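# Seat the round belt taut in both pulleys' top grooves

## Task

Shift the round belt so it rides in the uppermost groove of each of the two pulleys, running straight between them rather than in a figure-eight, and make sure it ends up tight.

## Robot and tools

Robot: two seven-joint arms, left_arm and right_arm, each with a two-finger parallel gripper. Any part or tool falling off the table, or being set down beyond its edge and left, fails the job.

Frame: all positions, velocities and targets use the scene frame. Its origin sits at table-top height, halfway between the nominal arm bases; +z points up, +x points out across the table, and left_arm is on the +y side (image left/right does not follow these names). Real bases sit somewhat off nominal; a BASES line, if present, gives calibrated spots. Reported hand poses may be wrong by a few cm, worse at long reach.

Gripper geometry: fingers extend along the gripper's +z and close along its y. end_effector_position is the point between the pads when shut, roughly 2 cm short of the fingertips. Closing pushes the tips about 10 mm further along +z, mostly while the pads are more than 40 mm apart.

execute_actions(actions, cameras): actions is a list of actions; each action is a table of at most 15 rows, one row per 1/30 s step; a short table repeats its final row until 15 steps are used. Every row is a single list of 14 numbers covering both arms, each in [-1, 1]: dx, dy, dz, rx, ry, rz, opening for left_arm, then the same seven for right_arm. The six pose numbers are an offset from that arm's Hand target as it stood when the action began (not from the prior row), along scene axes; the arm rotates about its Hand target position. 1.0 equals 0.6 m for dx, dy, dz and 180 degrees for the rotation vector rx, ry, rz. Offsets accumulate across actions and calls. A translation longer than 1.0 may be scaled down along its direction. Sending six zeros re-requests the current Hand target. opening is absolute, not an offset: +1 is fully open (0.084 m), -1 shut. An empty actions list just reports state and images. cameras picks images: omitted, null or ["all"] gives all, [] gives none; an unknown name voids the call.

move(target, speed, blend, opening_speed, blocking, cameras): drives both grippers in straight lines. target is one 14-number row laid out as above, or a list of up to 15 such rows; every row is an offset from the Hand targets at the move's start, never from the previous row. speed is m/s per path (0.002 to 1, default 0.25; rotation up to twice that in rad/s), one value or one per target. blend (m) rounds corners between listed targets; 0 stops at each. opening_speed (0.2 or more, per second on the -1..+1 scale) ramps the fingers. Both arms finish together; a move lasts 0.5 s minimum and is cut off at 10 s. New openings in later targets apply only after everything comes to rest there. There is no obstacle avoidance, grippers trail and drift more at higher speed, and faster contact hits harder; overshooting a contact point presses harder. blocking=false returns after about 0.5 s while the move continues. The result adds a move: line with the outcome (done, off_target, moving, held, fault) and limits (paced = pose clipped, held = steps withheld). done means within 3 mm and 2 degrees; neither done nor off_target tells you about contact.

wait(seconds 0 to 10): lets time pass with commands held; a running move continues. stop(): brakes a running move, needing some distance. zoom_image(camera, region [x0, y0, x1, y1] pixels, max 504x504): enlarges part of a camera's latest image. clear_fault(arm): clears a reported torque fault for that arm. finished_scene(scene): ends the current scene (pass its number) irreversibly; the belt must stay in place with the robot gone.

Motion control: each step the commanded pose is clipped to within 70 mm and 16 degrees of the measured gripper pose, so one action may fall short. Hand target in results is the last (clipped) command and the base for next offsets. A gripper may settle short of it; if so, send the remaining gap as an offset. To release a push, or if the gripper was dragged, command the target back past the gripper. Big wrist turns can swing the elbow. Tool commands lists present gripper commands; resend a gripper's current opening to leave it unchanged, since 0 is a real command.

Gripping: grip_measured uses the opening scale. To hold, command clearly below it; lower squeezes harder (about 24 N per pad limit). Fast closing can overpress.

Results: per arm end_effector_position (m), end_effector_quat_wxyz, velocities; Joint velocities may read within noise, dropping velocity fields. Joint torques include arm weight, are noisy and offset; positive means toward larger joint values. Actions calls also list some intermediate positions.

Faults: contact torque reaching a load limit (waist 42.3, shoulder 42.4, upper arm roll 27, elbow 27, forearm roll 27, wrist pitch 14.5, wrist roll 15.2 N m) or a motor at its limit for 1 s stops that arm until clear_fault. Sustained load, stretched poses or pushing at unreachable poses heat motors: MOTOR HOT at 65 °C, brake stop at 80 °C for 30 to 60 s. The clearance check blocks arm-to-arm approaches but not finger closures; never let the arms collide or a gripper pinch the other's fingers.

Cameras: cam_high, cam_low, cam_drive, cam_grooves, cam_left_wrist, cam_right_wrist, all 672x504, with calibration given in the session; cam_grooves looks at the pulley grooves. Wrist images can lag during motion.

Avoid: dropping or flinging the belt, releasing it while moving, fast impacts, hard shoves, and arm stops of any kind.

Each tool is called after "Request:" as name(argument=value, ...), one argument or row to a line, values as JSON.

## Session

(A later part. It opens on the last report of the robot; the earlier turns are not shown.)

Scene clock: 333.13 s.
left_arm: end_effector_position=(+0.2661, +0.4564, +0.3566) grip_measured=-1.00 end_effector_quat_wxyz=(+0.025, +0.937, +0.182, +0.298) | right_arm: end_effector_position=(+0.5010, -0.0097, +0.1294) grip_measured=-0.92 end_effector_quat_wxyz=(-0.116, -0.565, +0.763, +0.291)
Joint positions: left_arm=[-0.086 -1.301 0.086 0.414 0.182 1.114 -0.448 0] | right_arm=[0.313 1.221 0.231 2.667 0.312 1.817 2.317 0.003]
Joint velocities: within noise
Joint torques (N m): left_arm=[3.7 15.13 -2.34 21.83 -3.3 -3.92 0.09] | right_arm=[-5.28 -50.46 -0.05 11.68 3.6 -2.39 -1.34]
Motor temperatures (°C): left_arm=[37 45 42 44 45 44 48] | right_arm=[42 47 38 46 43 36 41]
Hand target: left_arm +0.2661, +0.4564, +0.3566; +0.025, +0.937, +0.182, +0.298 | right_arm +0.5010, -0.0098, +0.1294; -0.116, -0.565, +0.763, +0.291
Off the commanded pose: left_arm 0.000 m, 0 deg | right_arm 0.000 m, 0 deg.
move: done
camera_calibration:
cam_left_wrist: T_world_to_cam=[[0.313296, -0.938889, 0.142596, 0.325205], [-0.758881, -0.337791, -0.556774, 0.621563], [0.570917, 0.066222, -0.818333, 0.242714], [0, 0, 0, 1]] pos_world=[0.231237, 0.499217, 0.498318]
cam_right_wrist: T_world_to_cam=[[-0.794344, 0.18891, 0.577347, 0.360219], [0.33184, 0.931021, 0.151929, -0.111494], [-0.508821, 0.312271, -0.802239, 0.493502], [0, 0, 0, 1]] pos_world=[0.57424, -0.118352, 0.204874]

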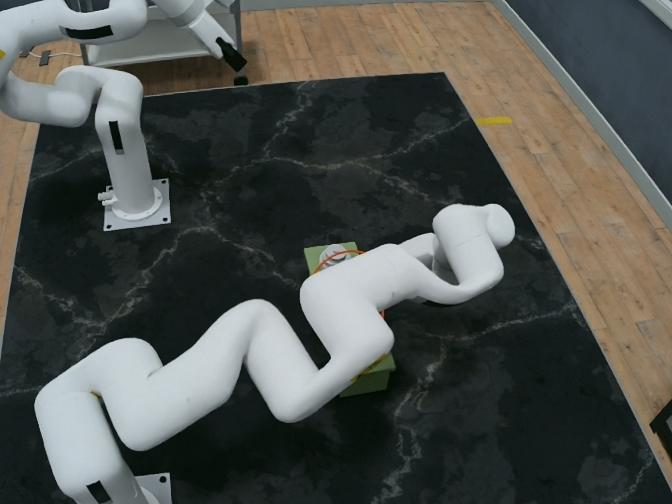

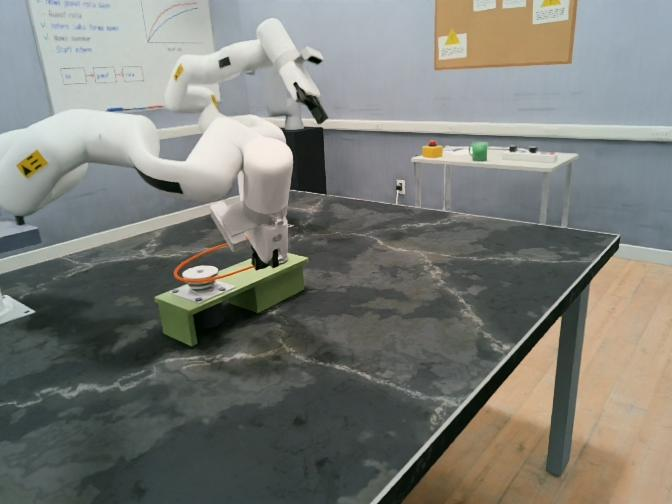

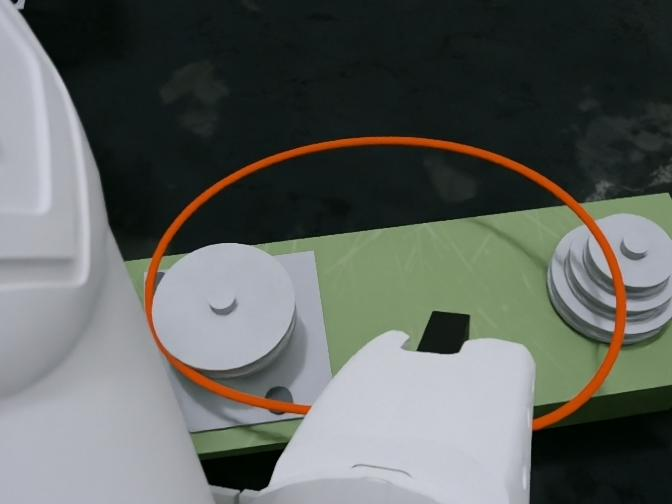

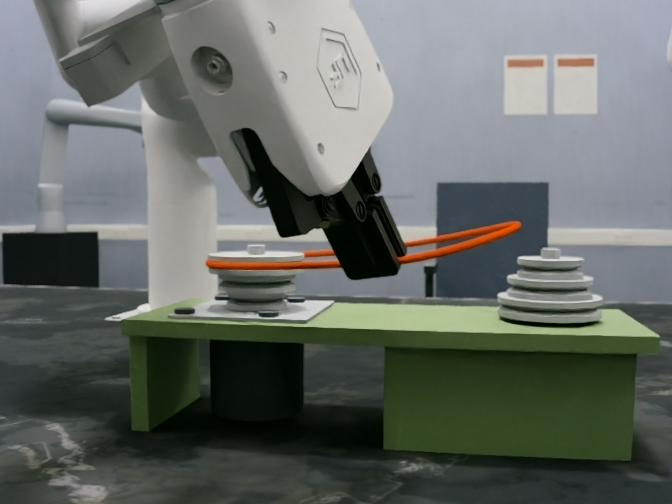

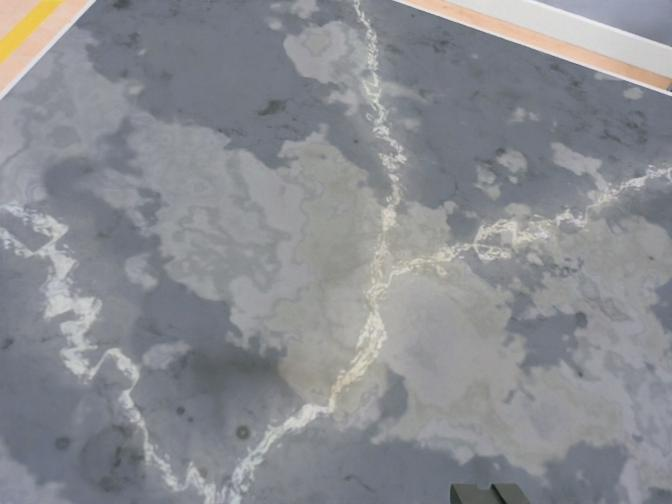

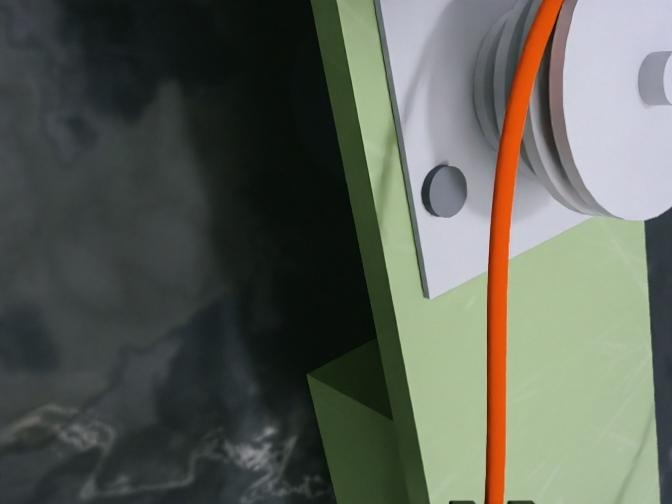

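Request:
move(
  target=[0,0,0,0,0,0,-1,-0.02,0.05,0.0,0,-0.02,0,-1],
  speed=0.05,
)

Request:
zoom_image(
  camera="cam_grooves",
  region=[120, 200, 320, 350],
)

Scene clock: 336.13 s.
left_arm: end_effector_position=(+0.2661, +0.4564, +0.3566) grip_measured=-1.00 end_effector_quat_wxyz=(+0.025, +0.937, +0.182, +0.298) | right_arm: end_effector_position=(+0.4890, +0.0202, +0.1294) grip_measured=-0.92 end_effector_quat_wxyz=(-0.092, -0.574, +0.766, +0.273)
Joint positions: left_arm=[-0.086 -1.301 0.086 0.414 0.182 1.114 -0.448 0] | right_arm=[0.341 1.038 0.217 2.342 0.322 1.605 2.295 0.003]
Joint velocities: within noise
Joint torques (N m): left_arm=[3.48 15.17 -2.63 21.82 -3.03 -3.89 0.07] | right_arm=[-5.16 -49.26 0.59 11.98 3.66 -2.58 -1.47]
Motor temperatures (°C): left_arm=[37 45 42 44 45 44 48] | right_arm=[42 47 38 45 43 37 41]
Hand target: left_arm +0.2661, +0.4564, +0.3566; +0.025, +0.937, +0.182, +0.298 | right_arm +0.4890, +0.0202, +0.1294; -0.092, -0.574, +0.766, +0.273
Off the commanded pose: left_arm 0.000 m, 0 deg | right_arm 0.000 m, 0 deg.
move: done
camera_calibration:
cam_left_wrist: T_world_to_cam=[[0.313296, -0.938889, 0.142596, 0.325205], [-0.758881, -0.337791, -0.556774, 0.621563], [0.570917, 0.066222, -0.818333, 0.242714], [0, 0, 0, 1]] pos_world=[0.231237, 0.499217, 0.498318]
cam_right_wrist: T_world_to_cam=[[-0.829156, 0.189081, 0.526069, 0.36871], [0.321939, 0.930848, 0.172853, -0.133151], [-0.457007, 0.312684, -0.832691, 0.45663], [0, 0, 0, 1]] pos_world=[0.557268, -0.0885534, 0.209281]

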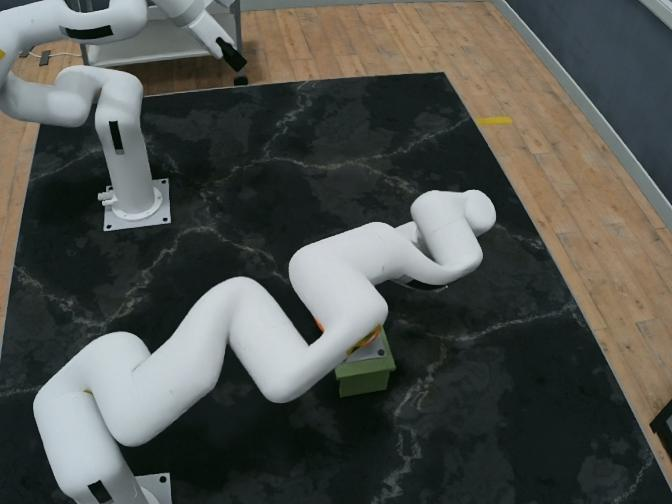

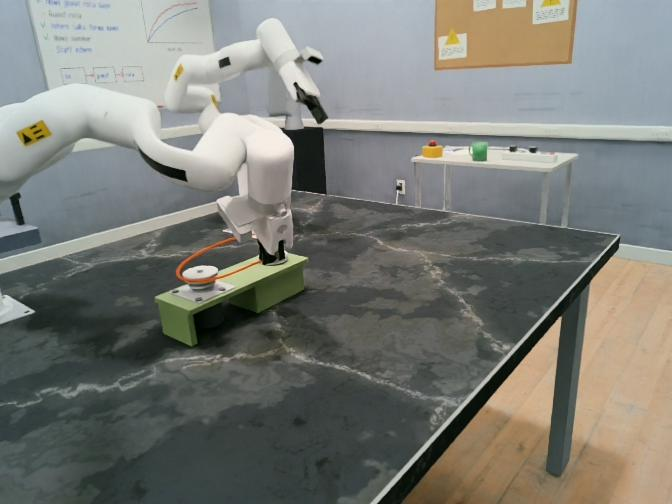

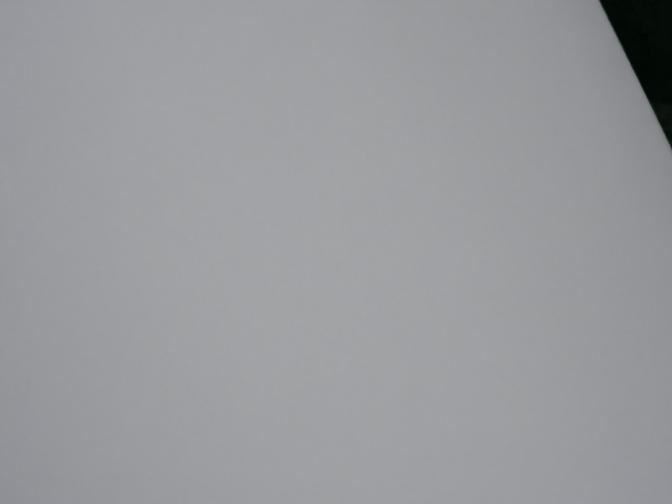

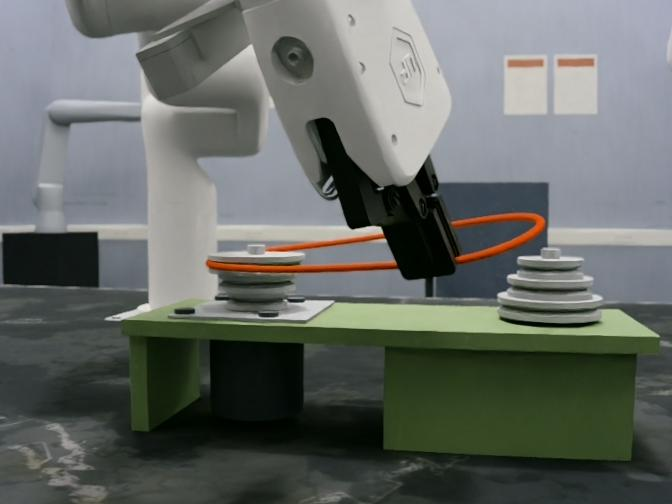

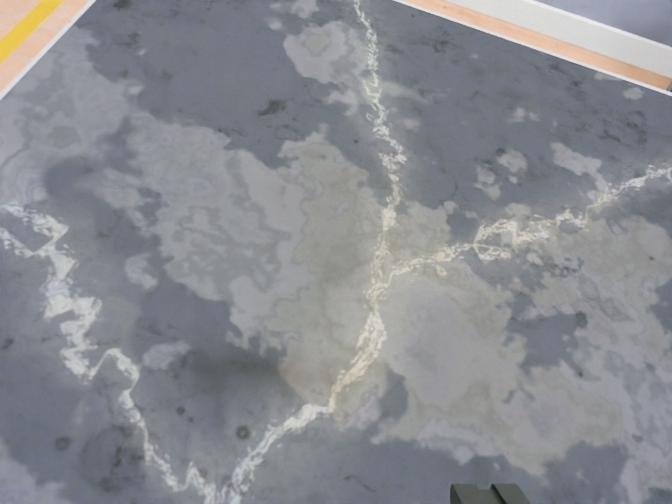

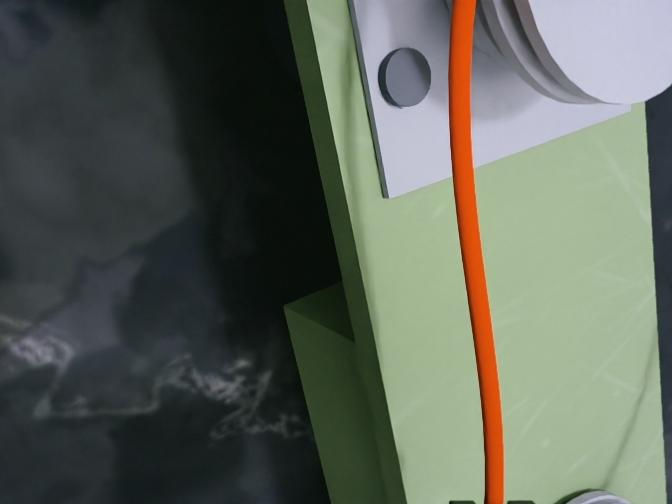

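Scaled by 2.520 from the camera's 672x504 image, which has a finer 960x720 frame.

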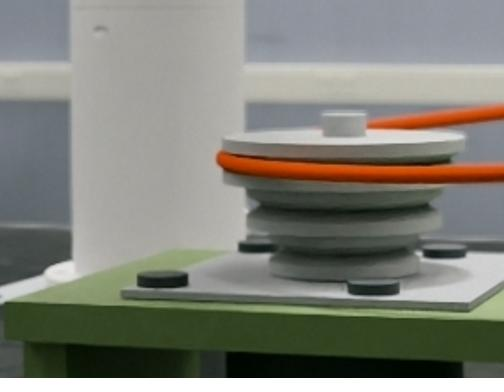

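Request:
move(
  target=[0,0,0,0,0,0,-1,-0.008,0.04,0.0,0,-0.025,0,-1],
  speed=0.05,
)

Request:
zoom_image(
  camera="cam_grooves",
  region=[120, 200, 320, 350],
)

Scene clock: 340.50 s.
left_arm: end_effector_position=(+0.2661, +0.4564, +0.3566) grip_measured=-1.00 end_effector_quat_wxyz=(+0.025, +0.937, +0.182, +0.298) | right_arm: end_effector_position=(+0.4842, +0.0441, +0.1294) grip_measured=-0.92 end_effector_quat_wxyz=(-0.061, -0.585, +0.769, +0.250)
Joint positions: left_arm=[-0.086 -1.301 0.086 0.414 0.182 1.114 -0.448 0] | right_arm=[0.38 0.958 0.21 2.21 0.313 1.468 2.293 0.003]
Joint velocities: within noise
Joint torques (N m): left_arm=[3.67 15.08 -2.79 21.92 -3.05 -3.88 -0.02] | right_arm=[6.15 -48.38 0.78 12.54 -0.57 -2.81 1.18]
Motor temperatures (°C): left_arm=[37 45 42 44 45 44 48] | right_arm=[42 47 38 45 43 37 41]
Hand target: left_arm +0.2661, +0.4564, +0.3566; +0.025, +0.937, +0.182, +0.298 | right_arm +0.4842, +0.0442, +0.1294; -0.061, -0.584, +0.769, +0.250
Off the commanded pose: left_arm 0.000 m, 0 deg | right_arm 0.000 m, 0 deg.
move: done
camera_calibration:
cam_left_wrist: T_world_to_cam=[[0.313296, -0.938889, 0.142596, 0.325205], [-0.758881, -0.337791, -0.556774, 0.621563], [0.570917, 0.066222, -0.818333, 0.242714], [0, 0, 0, 1]] pos_world=[0.231237, 0.499217, 0.498318]
cam_right_wrist: T_world_to_cam=[[-0.867995, 0.188981, 0.459207, 0.387724], [0.307249, 0.930872, 0.197676, -0.150082], [-0.390106, 0.312673, -0.866056, 0.41893], [0, 0, 0, 1]] pos_world=[0.546082, -0.0645531, 0.214439]

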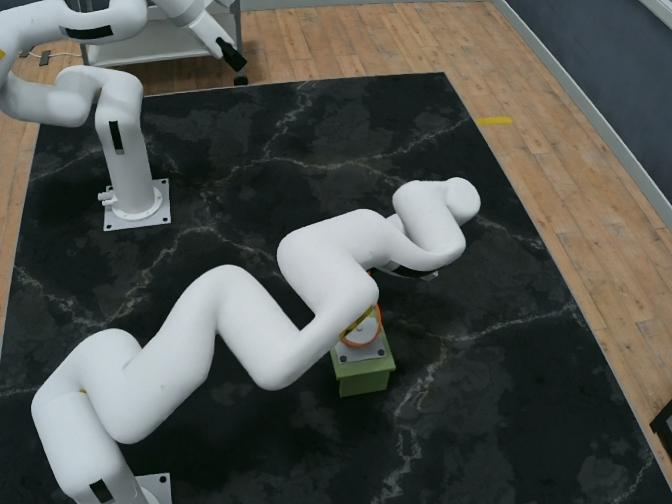

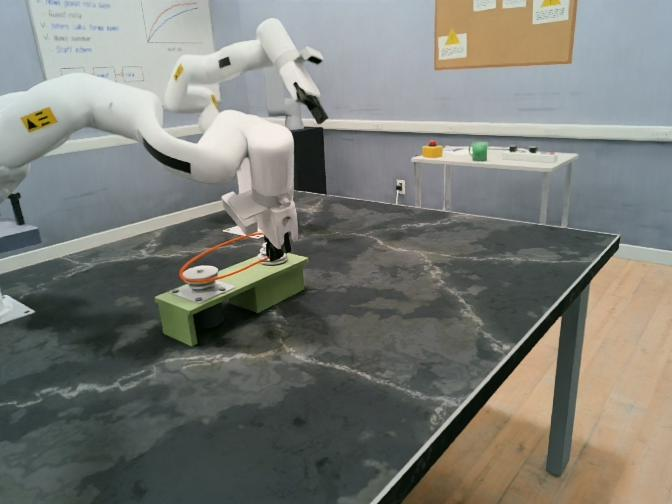

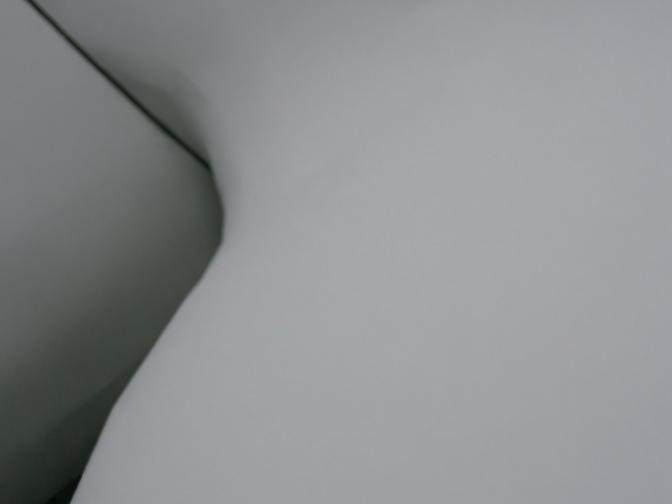

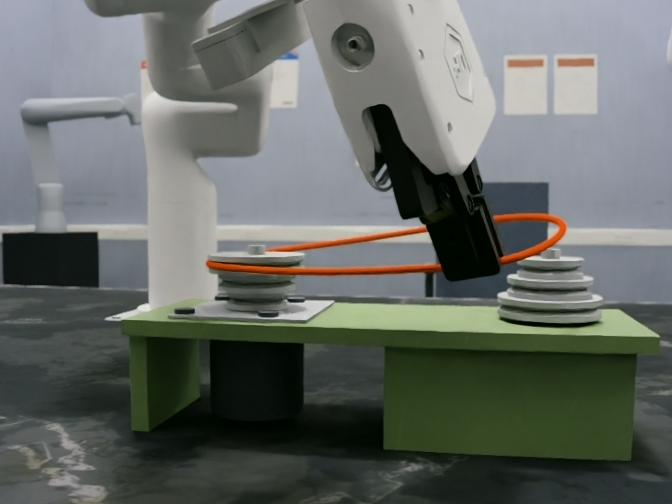

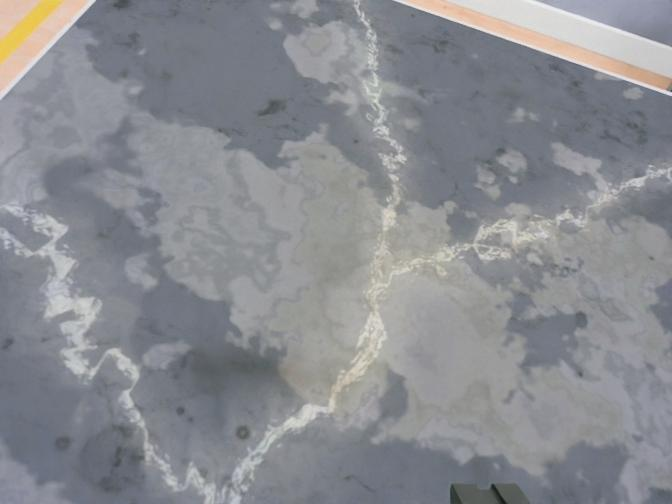

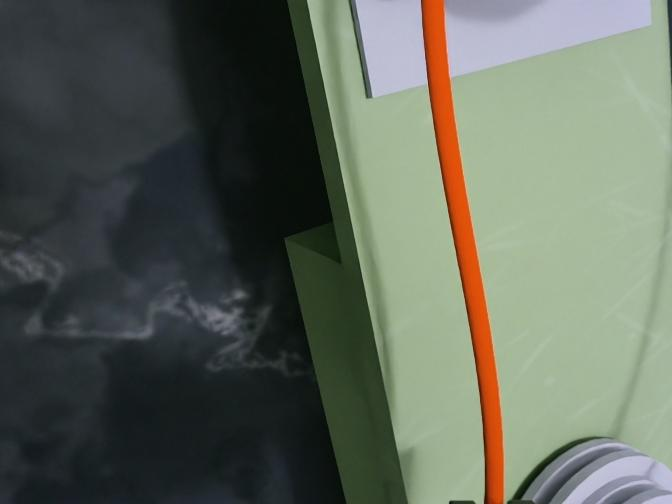

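Scaled by 2.520 from the camera's 672x504 image, which has a finer 960x720 frame.

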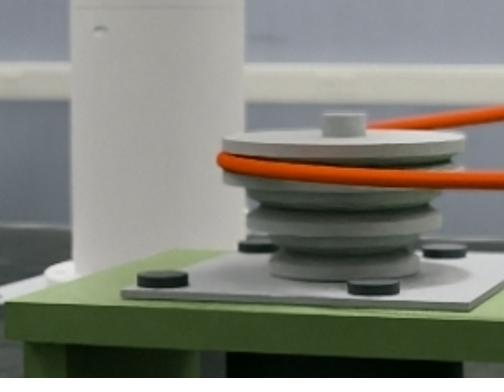

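Request:
move(
  target=[0,0,0,0,0,0,-1,-0.004,0.035,0.004,0,-0.02,0,-1],
  speed=0.05,
)

Request:
zoom_image(
  camera="cam_grooves",
  region=[120, 200, 320, 350],
)

Request:
zoom_image(
  camera="cam_grooves",
  region=[430, 180, 630, 330],
)

Scene clock: 347.90 s.
left_arm: end_effector_position=(+0.2661, +0.4564, +0.3566) grip_measured=-1.00 end_effector_quat_wxyz=(+0.025, +0.937, +0.182, +0.298) | right_arm: end_effector_position=(+0.4818, +0.0651, +0.1318) grip_measured=-0.92 end_effector_quat_wxyz=(-0.037, -0.592, +0.771, +0.232)
Joint positions: left_arm=[-0.086 -1.301 0.086 0.414 0.182 1.114 -0.448 0] | right_arm=[0.419 0.923 0.205 2.157 0.299 1.383 2.306 0.003]
Joint velocities: within noise
Joint torques (N m): left_arm=[3.52 14.98 -2.83 21.83 -3.22 -3.81 0] | right_arm=[6.55 -48.33 0.79 12.46 -1.61 -3.06 1.75]
Motor temperatures (°C): left_arm=[37 45 42 44 45 44 48] | right_arm=[42 48 38 45 43 37 41]
Hand target: left_arm +0.2661, +0.4564, +0.3566; +0.025, +0.937, +0.182, +0.298 | right_arm +0.4818, +0.0652, +0.1318; -0.037, -0.592, +0.771, +0.232
Off the commanded pose: left_arm 0.000 m, 0 deg | right_arm 0.000 m, 0 deg.
move: done
camera_calibration:
cam_left_wrist: T_world_to_cam=[[0.313296, -0.938889, 0.142596, 0.325205], [-0.758881, -0.337791, -0.556774, 0.621563], [0.570917, 0.066222, -0.818333, 0.242714], [0, 0, 0, 1]] pos_world=[0.231237, 0.499217, 0.498318]
cam_right_wrist: T_world_to_cam=[[-0.895024, 0.189152, 0.403923, 0.40084], [0.294417, 0.930836, 0.216477, -0.165651], [-0.335039, 0.312674, -0.88881, 0.389951], [0, 0, 0, 1]] pos_world=[0.53818, -0.0435536, 0.220544]

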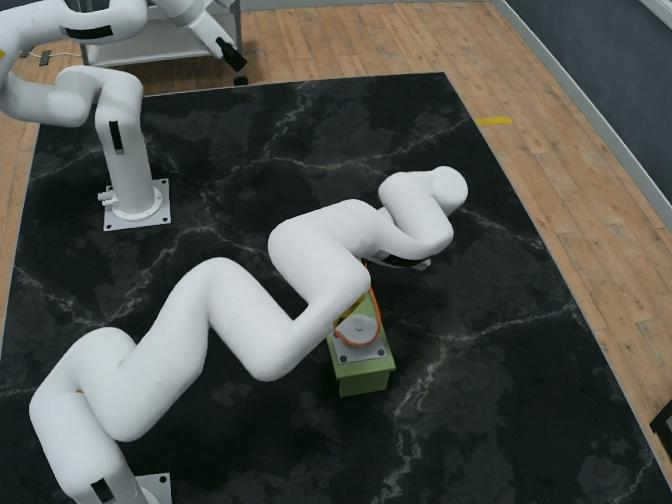

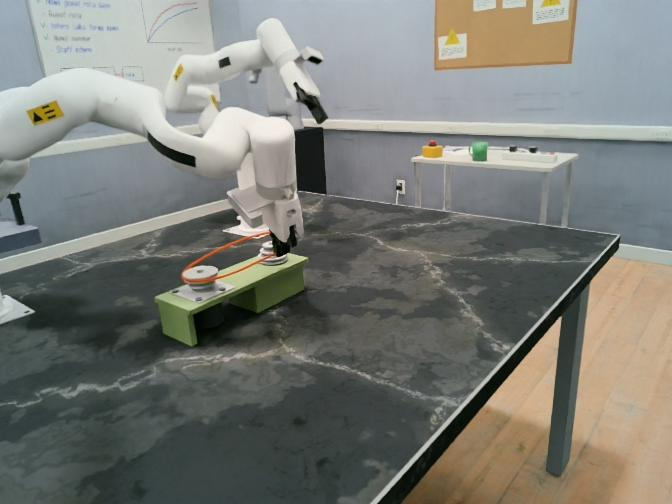

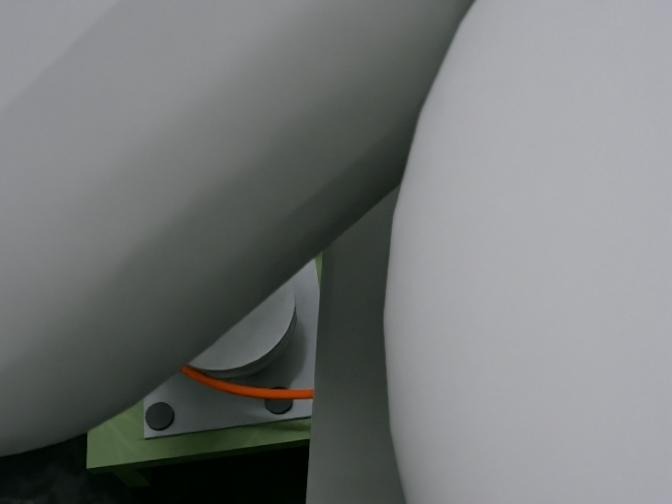

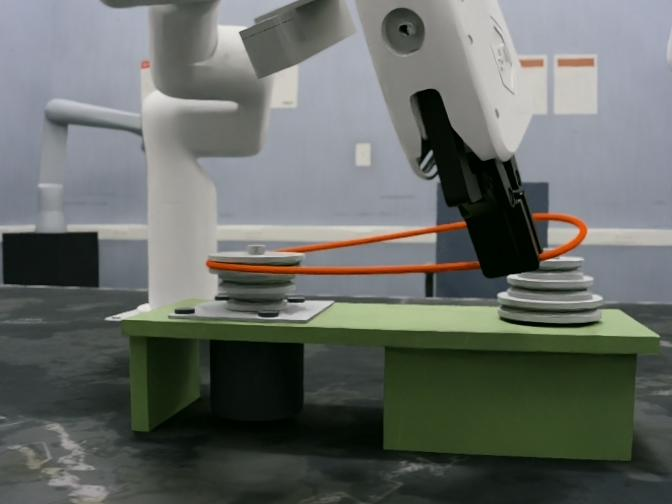

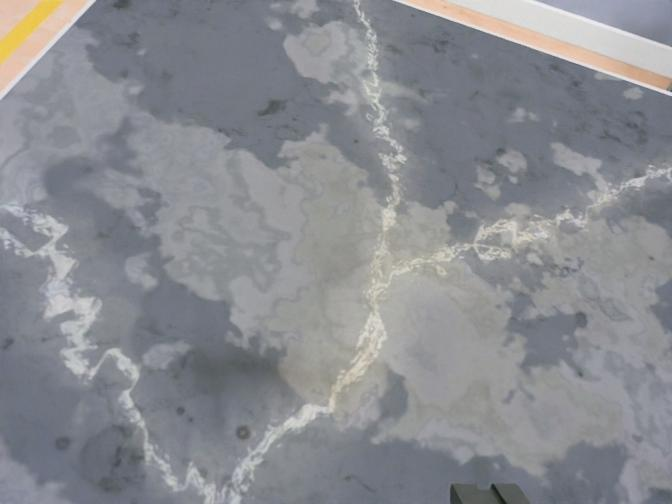

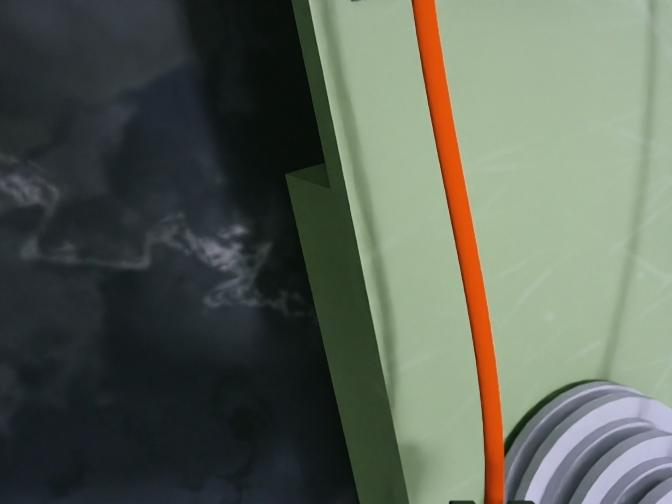

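Scaled by 2.520 from the camera's 672x504 image, which has a finer 960x720 frame.

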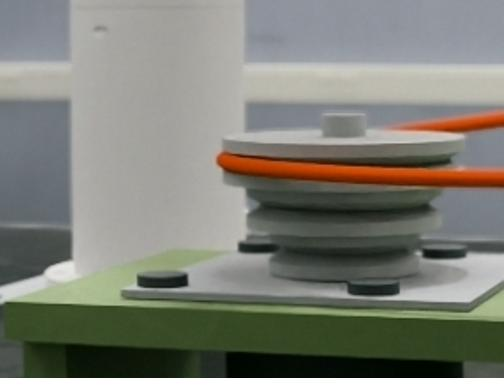

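Scaled by 2.520 from the camera's 672x504 image, which has a finer 960x720 frame.

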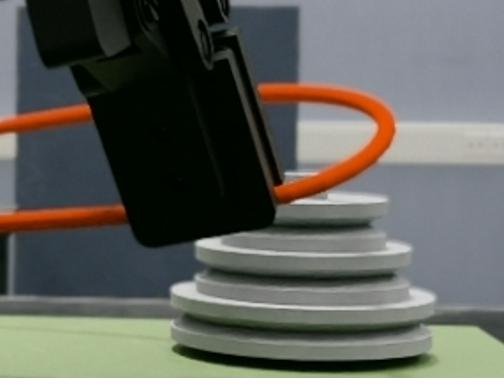

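Request:
move(
  target=[0,0,0,0,0,0,-1,-0.004,0.028,0.004,0,0,0,-1],
  speed=0.05,
)

Request:
zoom_image(
  camera="cam_grooves",
  region=[430, 180, 630, 330],
)

Scene clock: 353.03 s.
left_arm: end_effector_position=(+0.2661, +0.4564, +0.3566) grip_measured=-1.00 end_effector_quat_wxyz=(+0.025, +0.937, +0.182, +0.298) | right_arm: end_effector_position=(+0.4794, +0.0820, +0.1342) grip_measured=-0.92 end_effector_quat_wxyz=(-0.037, -0.592, +0.771, +0.232)
Joint positions: left_arm=[-0.086 -1.301 0.086 0.414 0.182 1.114 -0.448 0] | right_arm=[0.447 0.961 0.207 2.23 0.294 1.404 2.338 0.003]
Joint velocities: within noise
Joint torques (N m): left_arm=[3.33 15.24 -2.84 21.9 -3.03 -3.91 -0.09] | right_arm=[6.38 -33.9 6.67 19.09 -1.72 -0.18 1.57]
Motor temperatures (°C): left_arm=[37 45 42 44 45 44 48] | right_arm=[42 48 38 45 43 37 41]
Hand target: left_arm +0.2661, +0.4564, +0.3566; +0.025, +0.937, +0.182, +0.298 | right_arm +0.4794, +0.0820, +0.1342; -0.037, -0.592, +0.771, +0.232
Off the commanded pose: left_arm 0.000 m, 0 deg | right_arm 0.000 m, 0 deg.
move: done
camera_calibration:
cam_left_wrist: T_world_to_cam=[[0.313296, -0.938889, 0.142596, 0.325205], [-0.758881, -0.337791, -0.556774, 0.621563], [0.570917, 0.066222, -0.818333, 0.242714], [0, 0, 0, 1]] pos_world=[0.231237, 0.499217, 0.498318]
cam_right_wrist: T_world_to_cam=[[-0.89506, 0.189136, 0.403851, 0.394579], [0.294421, 0.930806, 0.216603, -0.181133], [-0.33494, 0.312774, -0.888812, 0.385978], [0, 0, 0, 1]] pos_world=[0.53578, -0.0267537, 0.222945]

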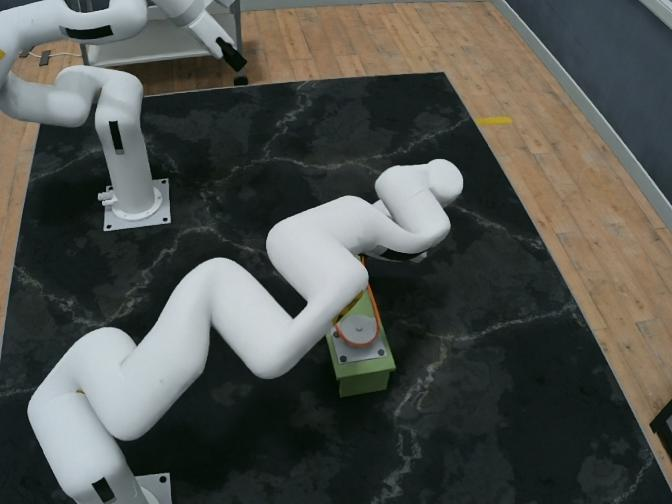

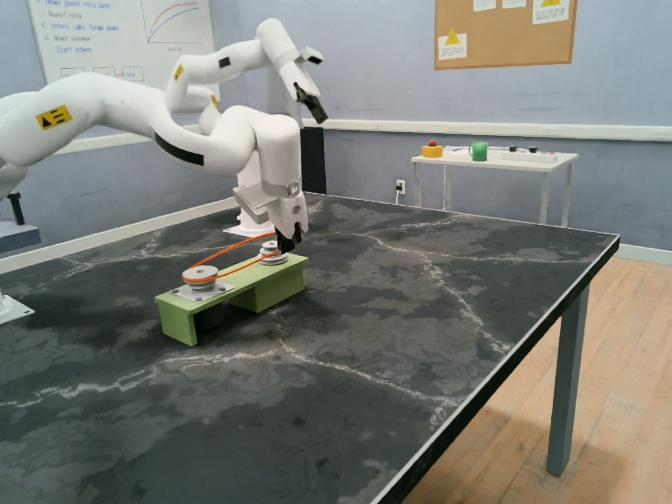

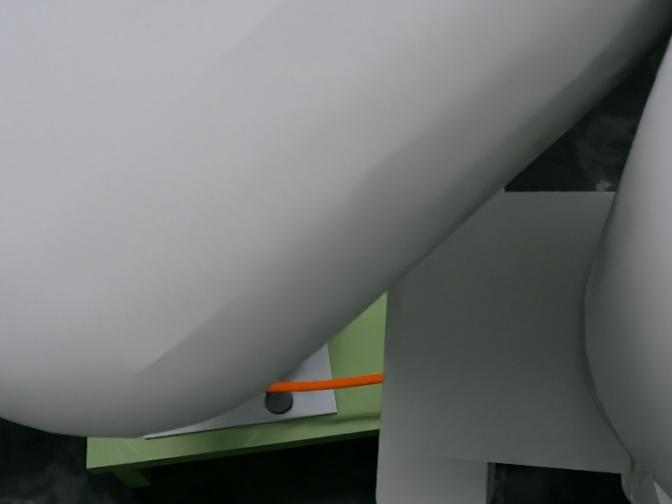

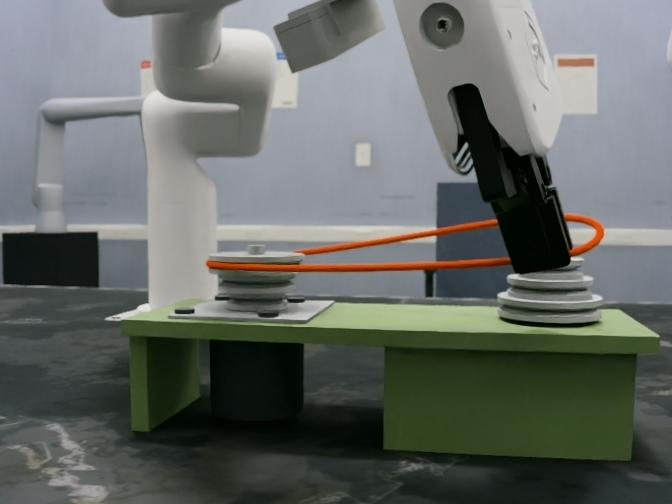

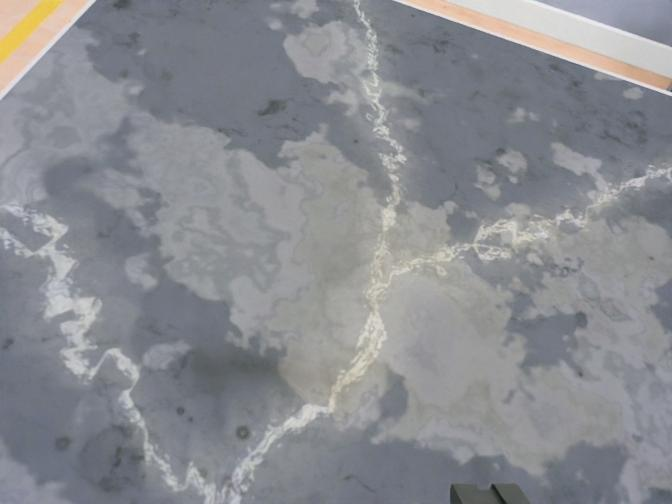

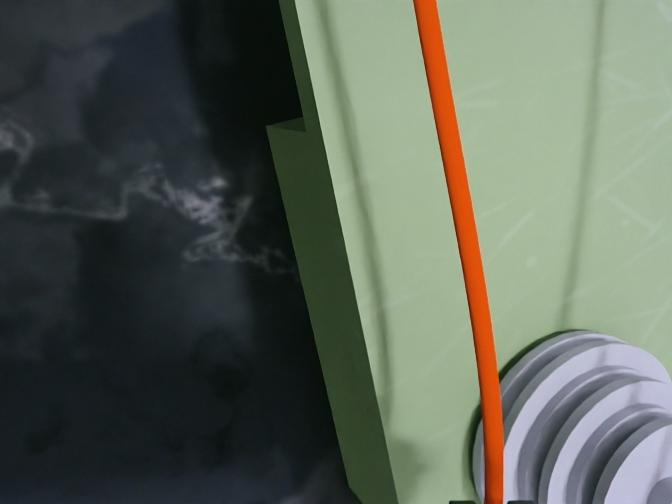

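Scaled by 2.520 from the camera's 672x504 image, which has a finer 960x720 frame.

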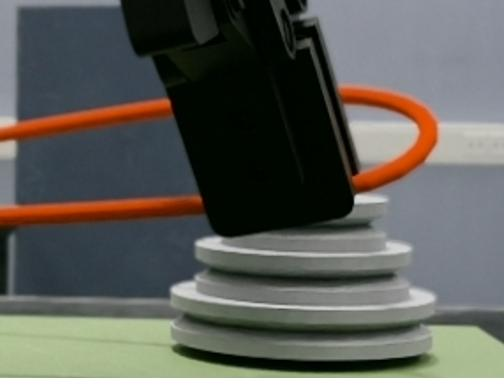

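Request:
move(
  target=[0,0,0,0,0,0,-1,-0.012,0.017,0.004,-0.09,-0.1,0.0,-1],
  speed=0.05,
)

Request:
zoom_image(
  camera="cam_grooves",
  region=[430, 180, 630, 330],
)

Request:
zoom_image(
  camera="cam_grooves",
  region=[120, 200, 320, 350],
)

Scene clock: 366.73 s.
left_arm: end_effector_position=(+0.2661, +0.4564, +0.3566) grip_measured=-1.00 end_effector_quat_wxyz=(+0.025, +0.937, +0.182, +0.298) | right_arm: end_effector_position=(+0.4722, +0.0922, +0.1366) grip_measured=-0.92 end_effector_quat_wxyz=(+0.001, -0.610, +0.792, +0.026)
Joint positions: left_arm=[-0.086 -1.301 0.086 0.414 0.182 1.114 -0.448 0] | right_arm=[0.68 0.809 0.044 2.031 0.022 1.219 2.528 0.003]
Joint velocities: within noise
Joint torques (N m): left_arm=[3.61 15.01 -3.4 21.79 -3.18 -3.91 -0.02] | right_arm=[6.61 -47.7 -2.16 13.33 -2.32 -3.79 1.61]
Motor temperatures (°C): left_arm=[37 45 42 44 45 44 48] | right_arm=[42 47 38 45 43 37 41]
Hand target: left_arm +0.2661, +0.4564, +0.3566; +0.025, +0.937, +0.182, +0.298 | right_arm +0.4722, +0.0922, +0.1366; +0.001, -0.610, +0.792, +0.026
Off the commanded pose: left_arm 0.000 m, 0 deg | right_arm 0.000 m, 0 deg.
move: done
camera_calibration:
cam_left_wrist: T_world_to_cam=[[0.313296, -0.938889, 0.142596, 0.325205], [-0.758881, -0.337791, -0.556774, 0.621563], [0.570917, 0.066222, -0.818333, 0.242714], [0, 0, 0, 1]] pos_world=[0.231237, 0.499217, 0.498318]
cam_right_wrist: T_world_to_cam=[[-0.966401, 0.253311, 0.0436272, 0.462162], [0.254771, 0.966475, 0.0319097, -0.148341], [-0.0340815, 0.0419525, -0.998538, 0.2804], [0, 0, 0, 1]] pos_world=[0.493984, 0.0145333, 0.264561]

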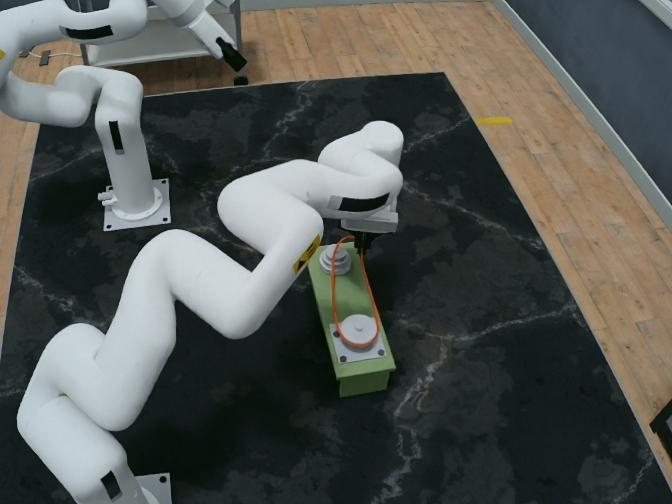

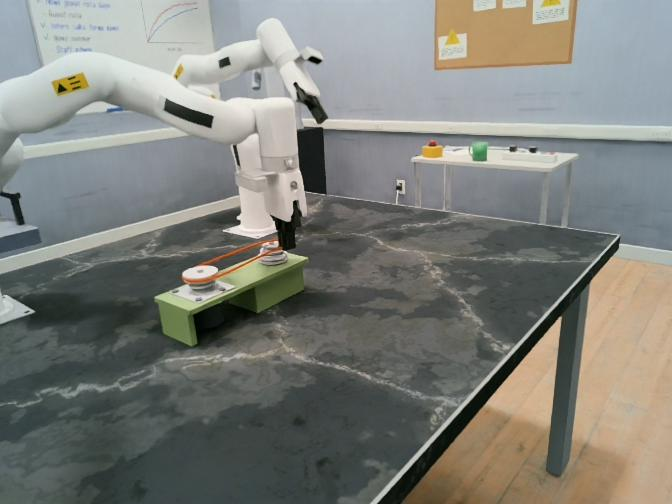

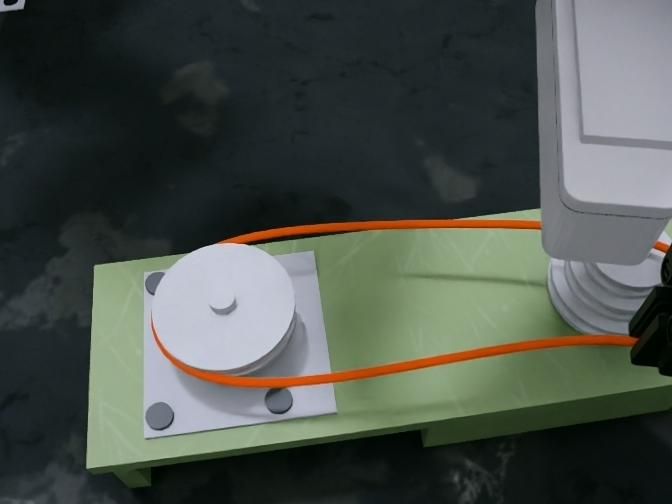

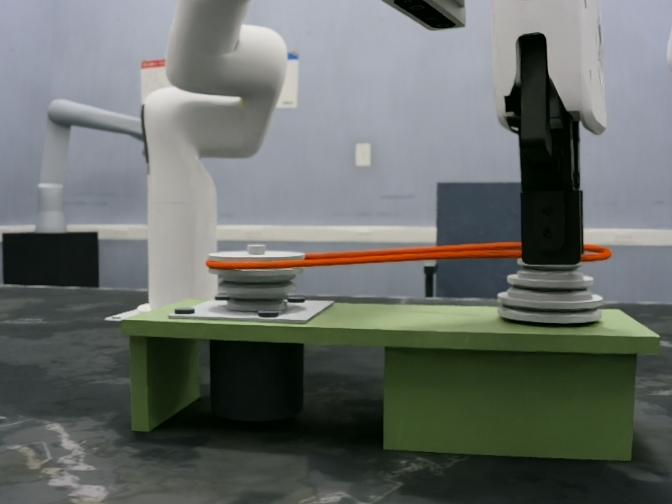

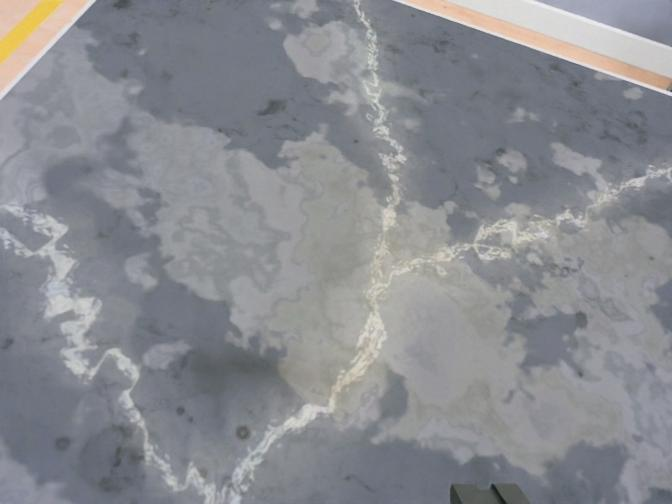

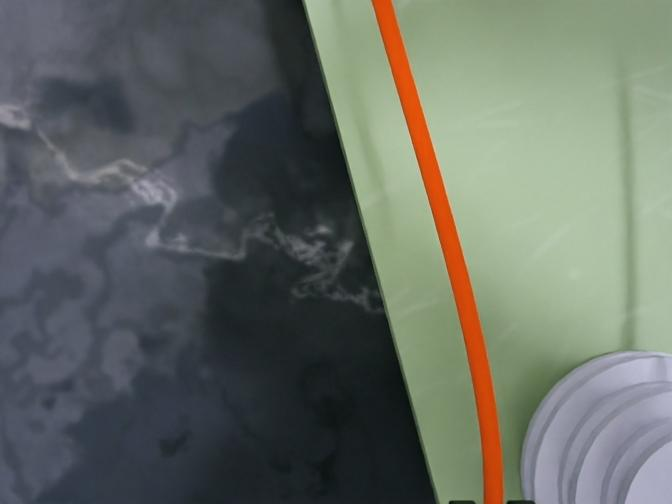

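Scaled by 2.520 from the camera's 672x504 image, which has a finer 960x720 frame.

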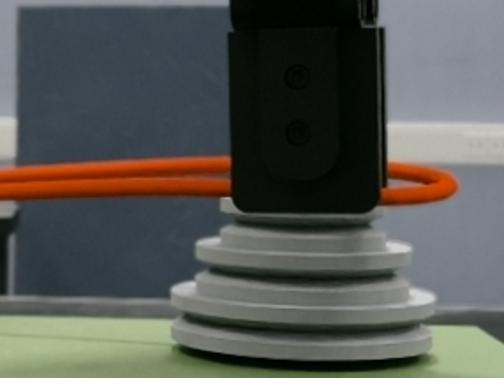

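Scaled by 2.520 from the camera's 672x504 image, which has a finer 960x720 frame.

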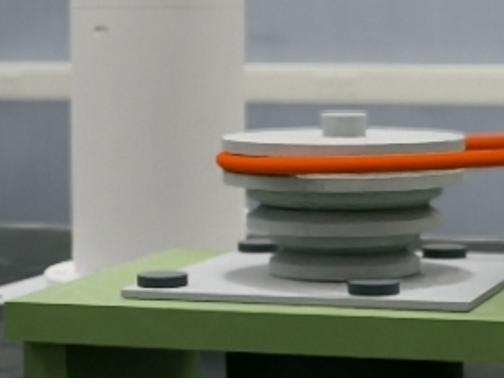

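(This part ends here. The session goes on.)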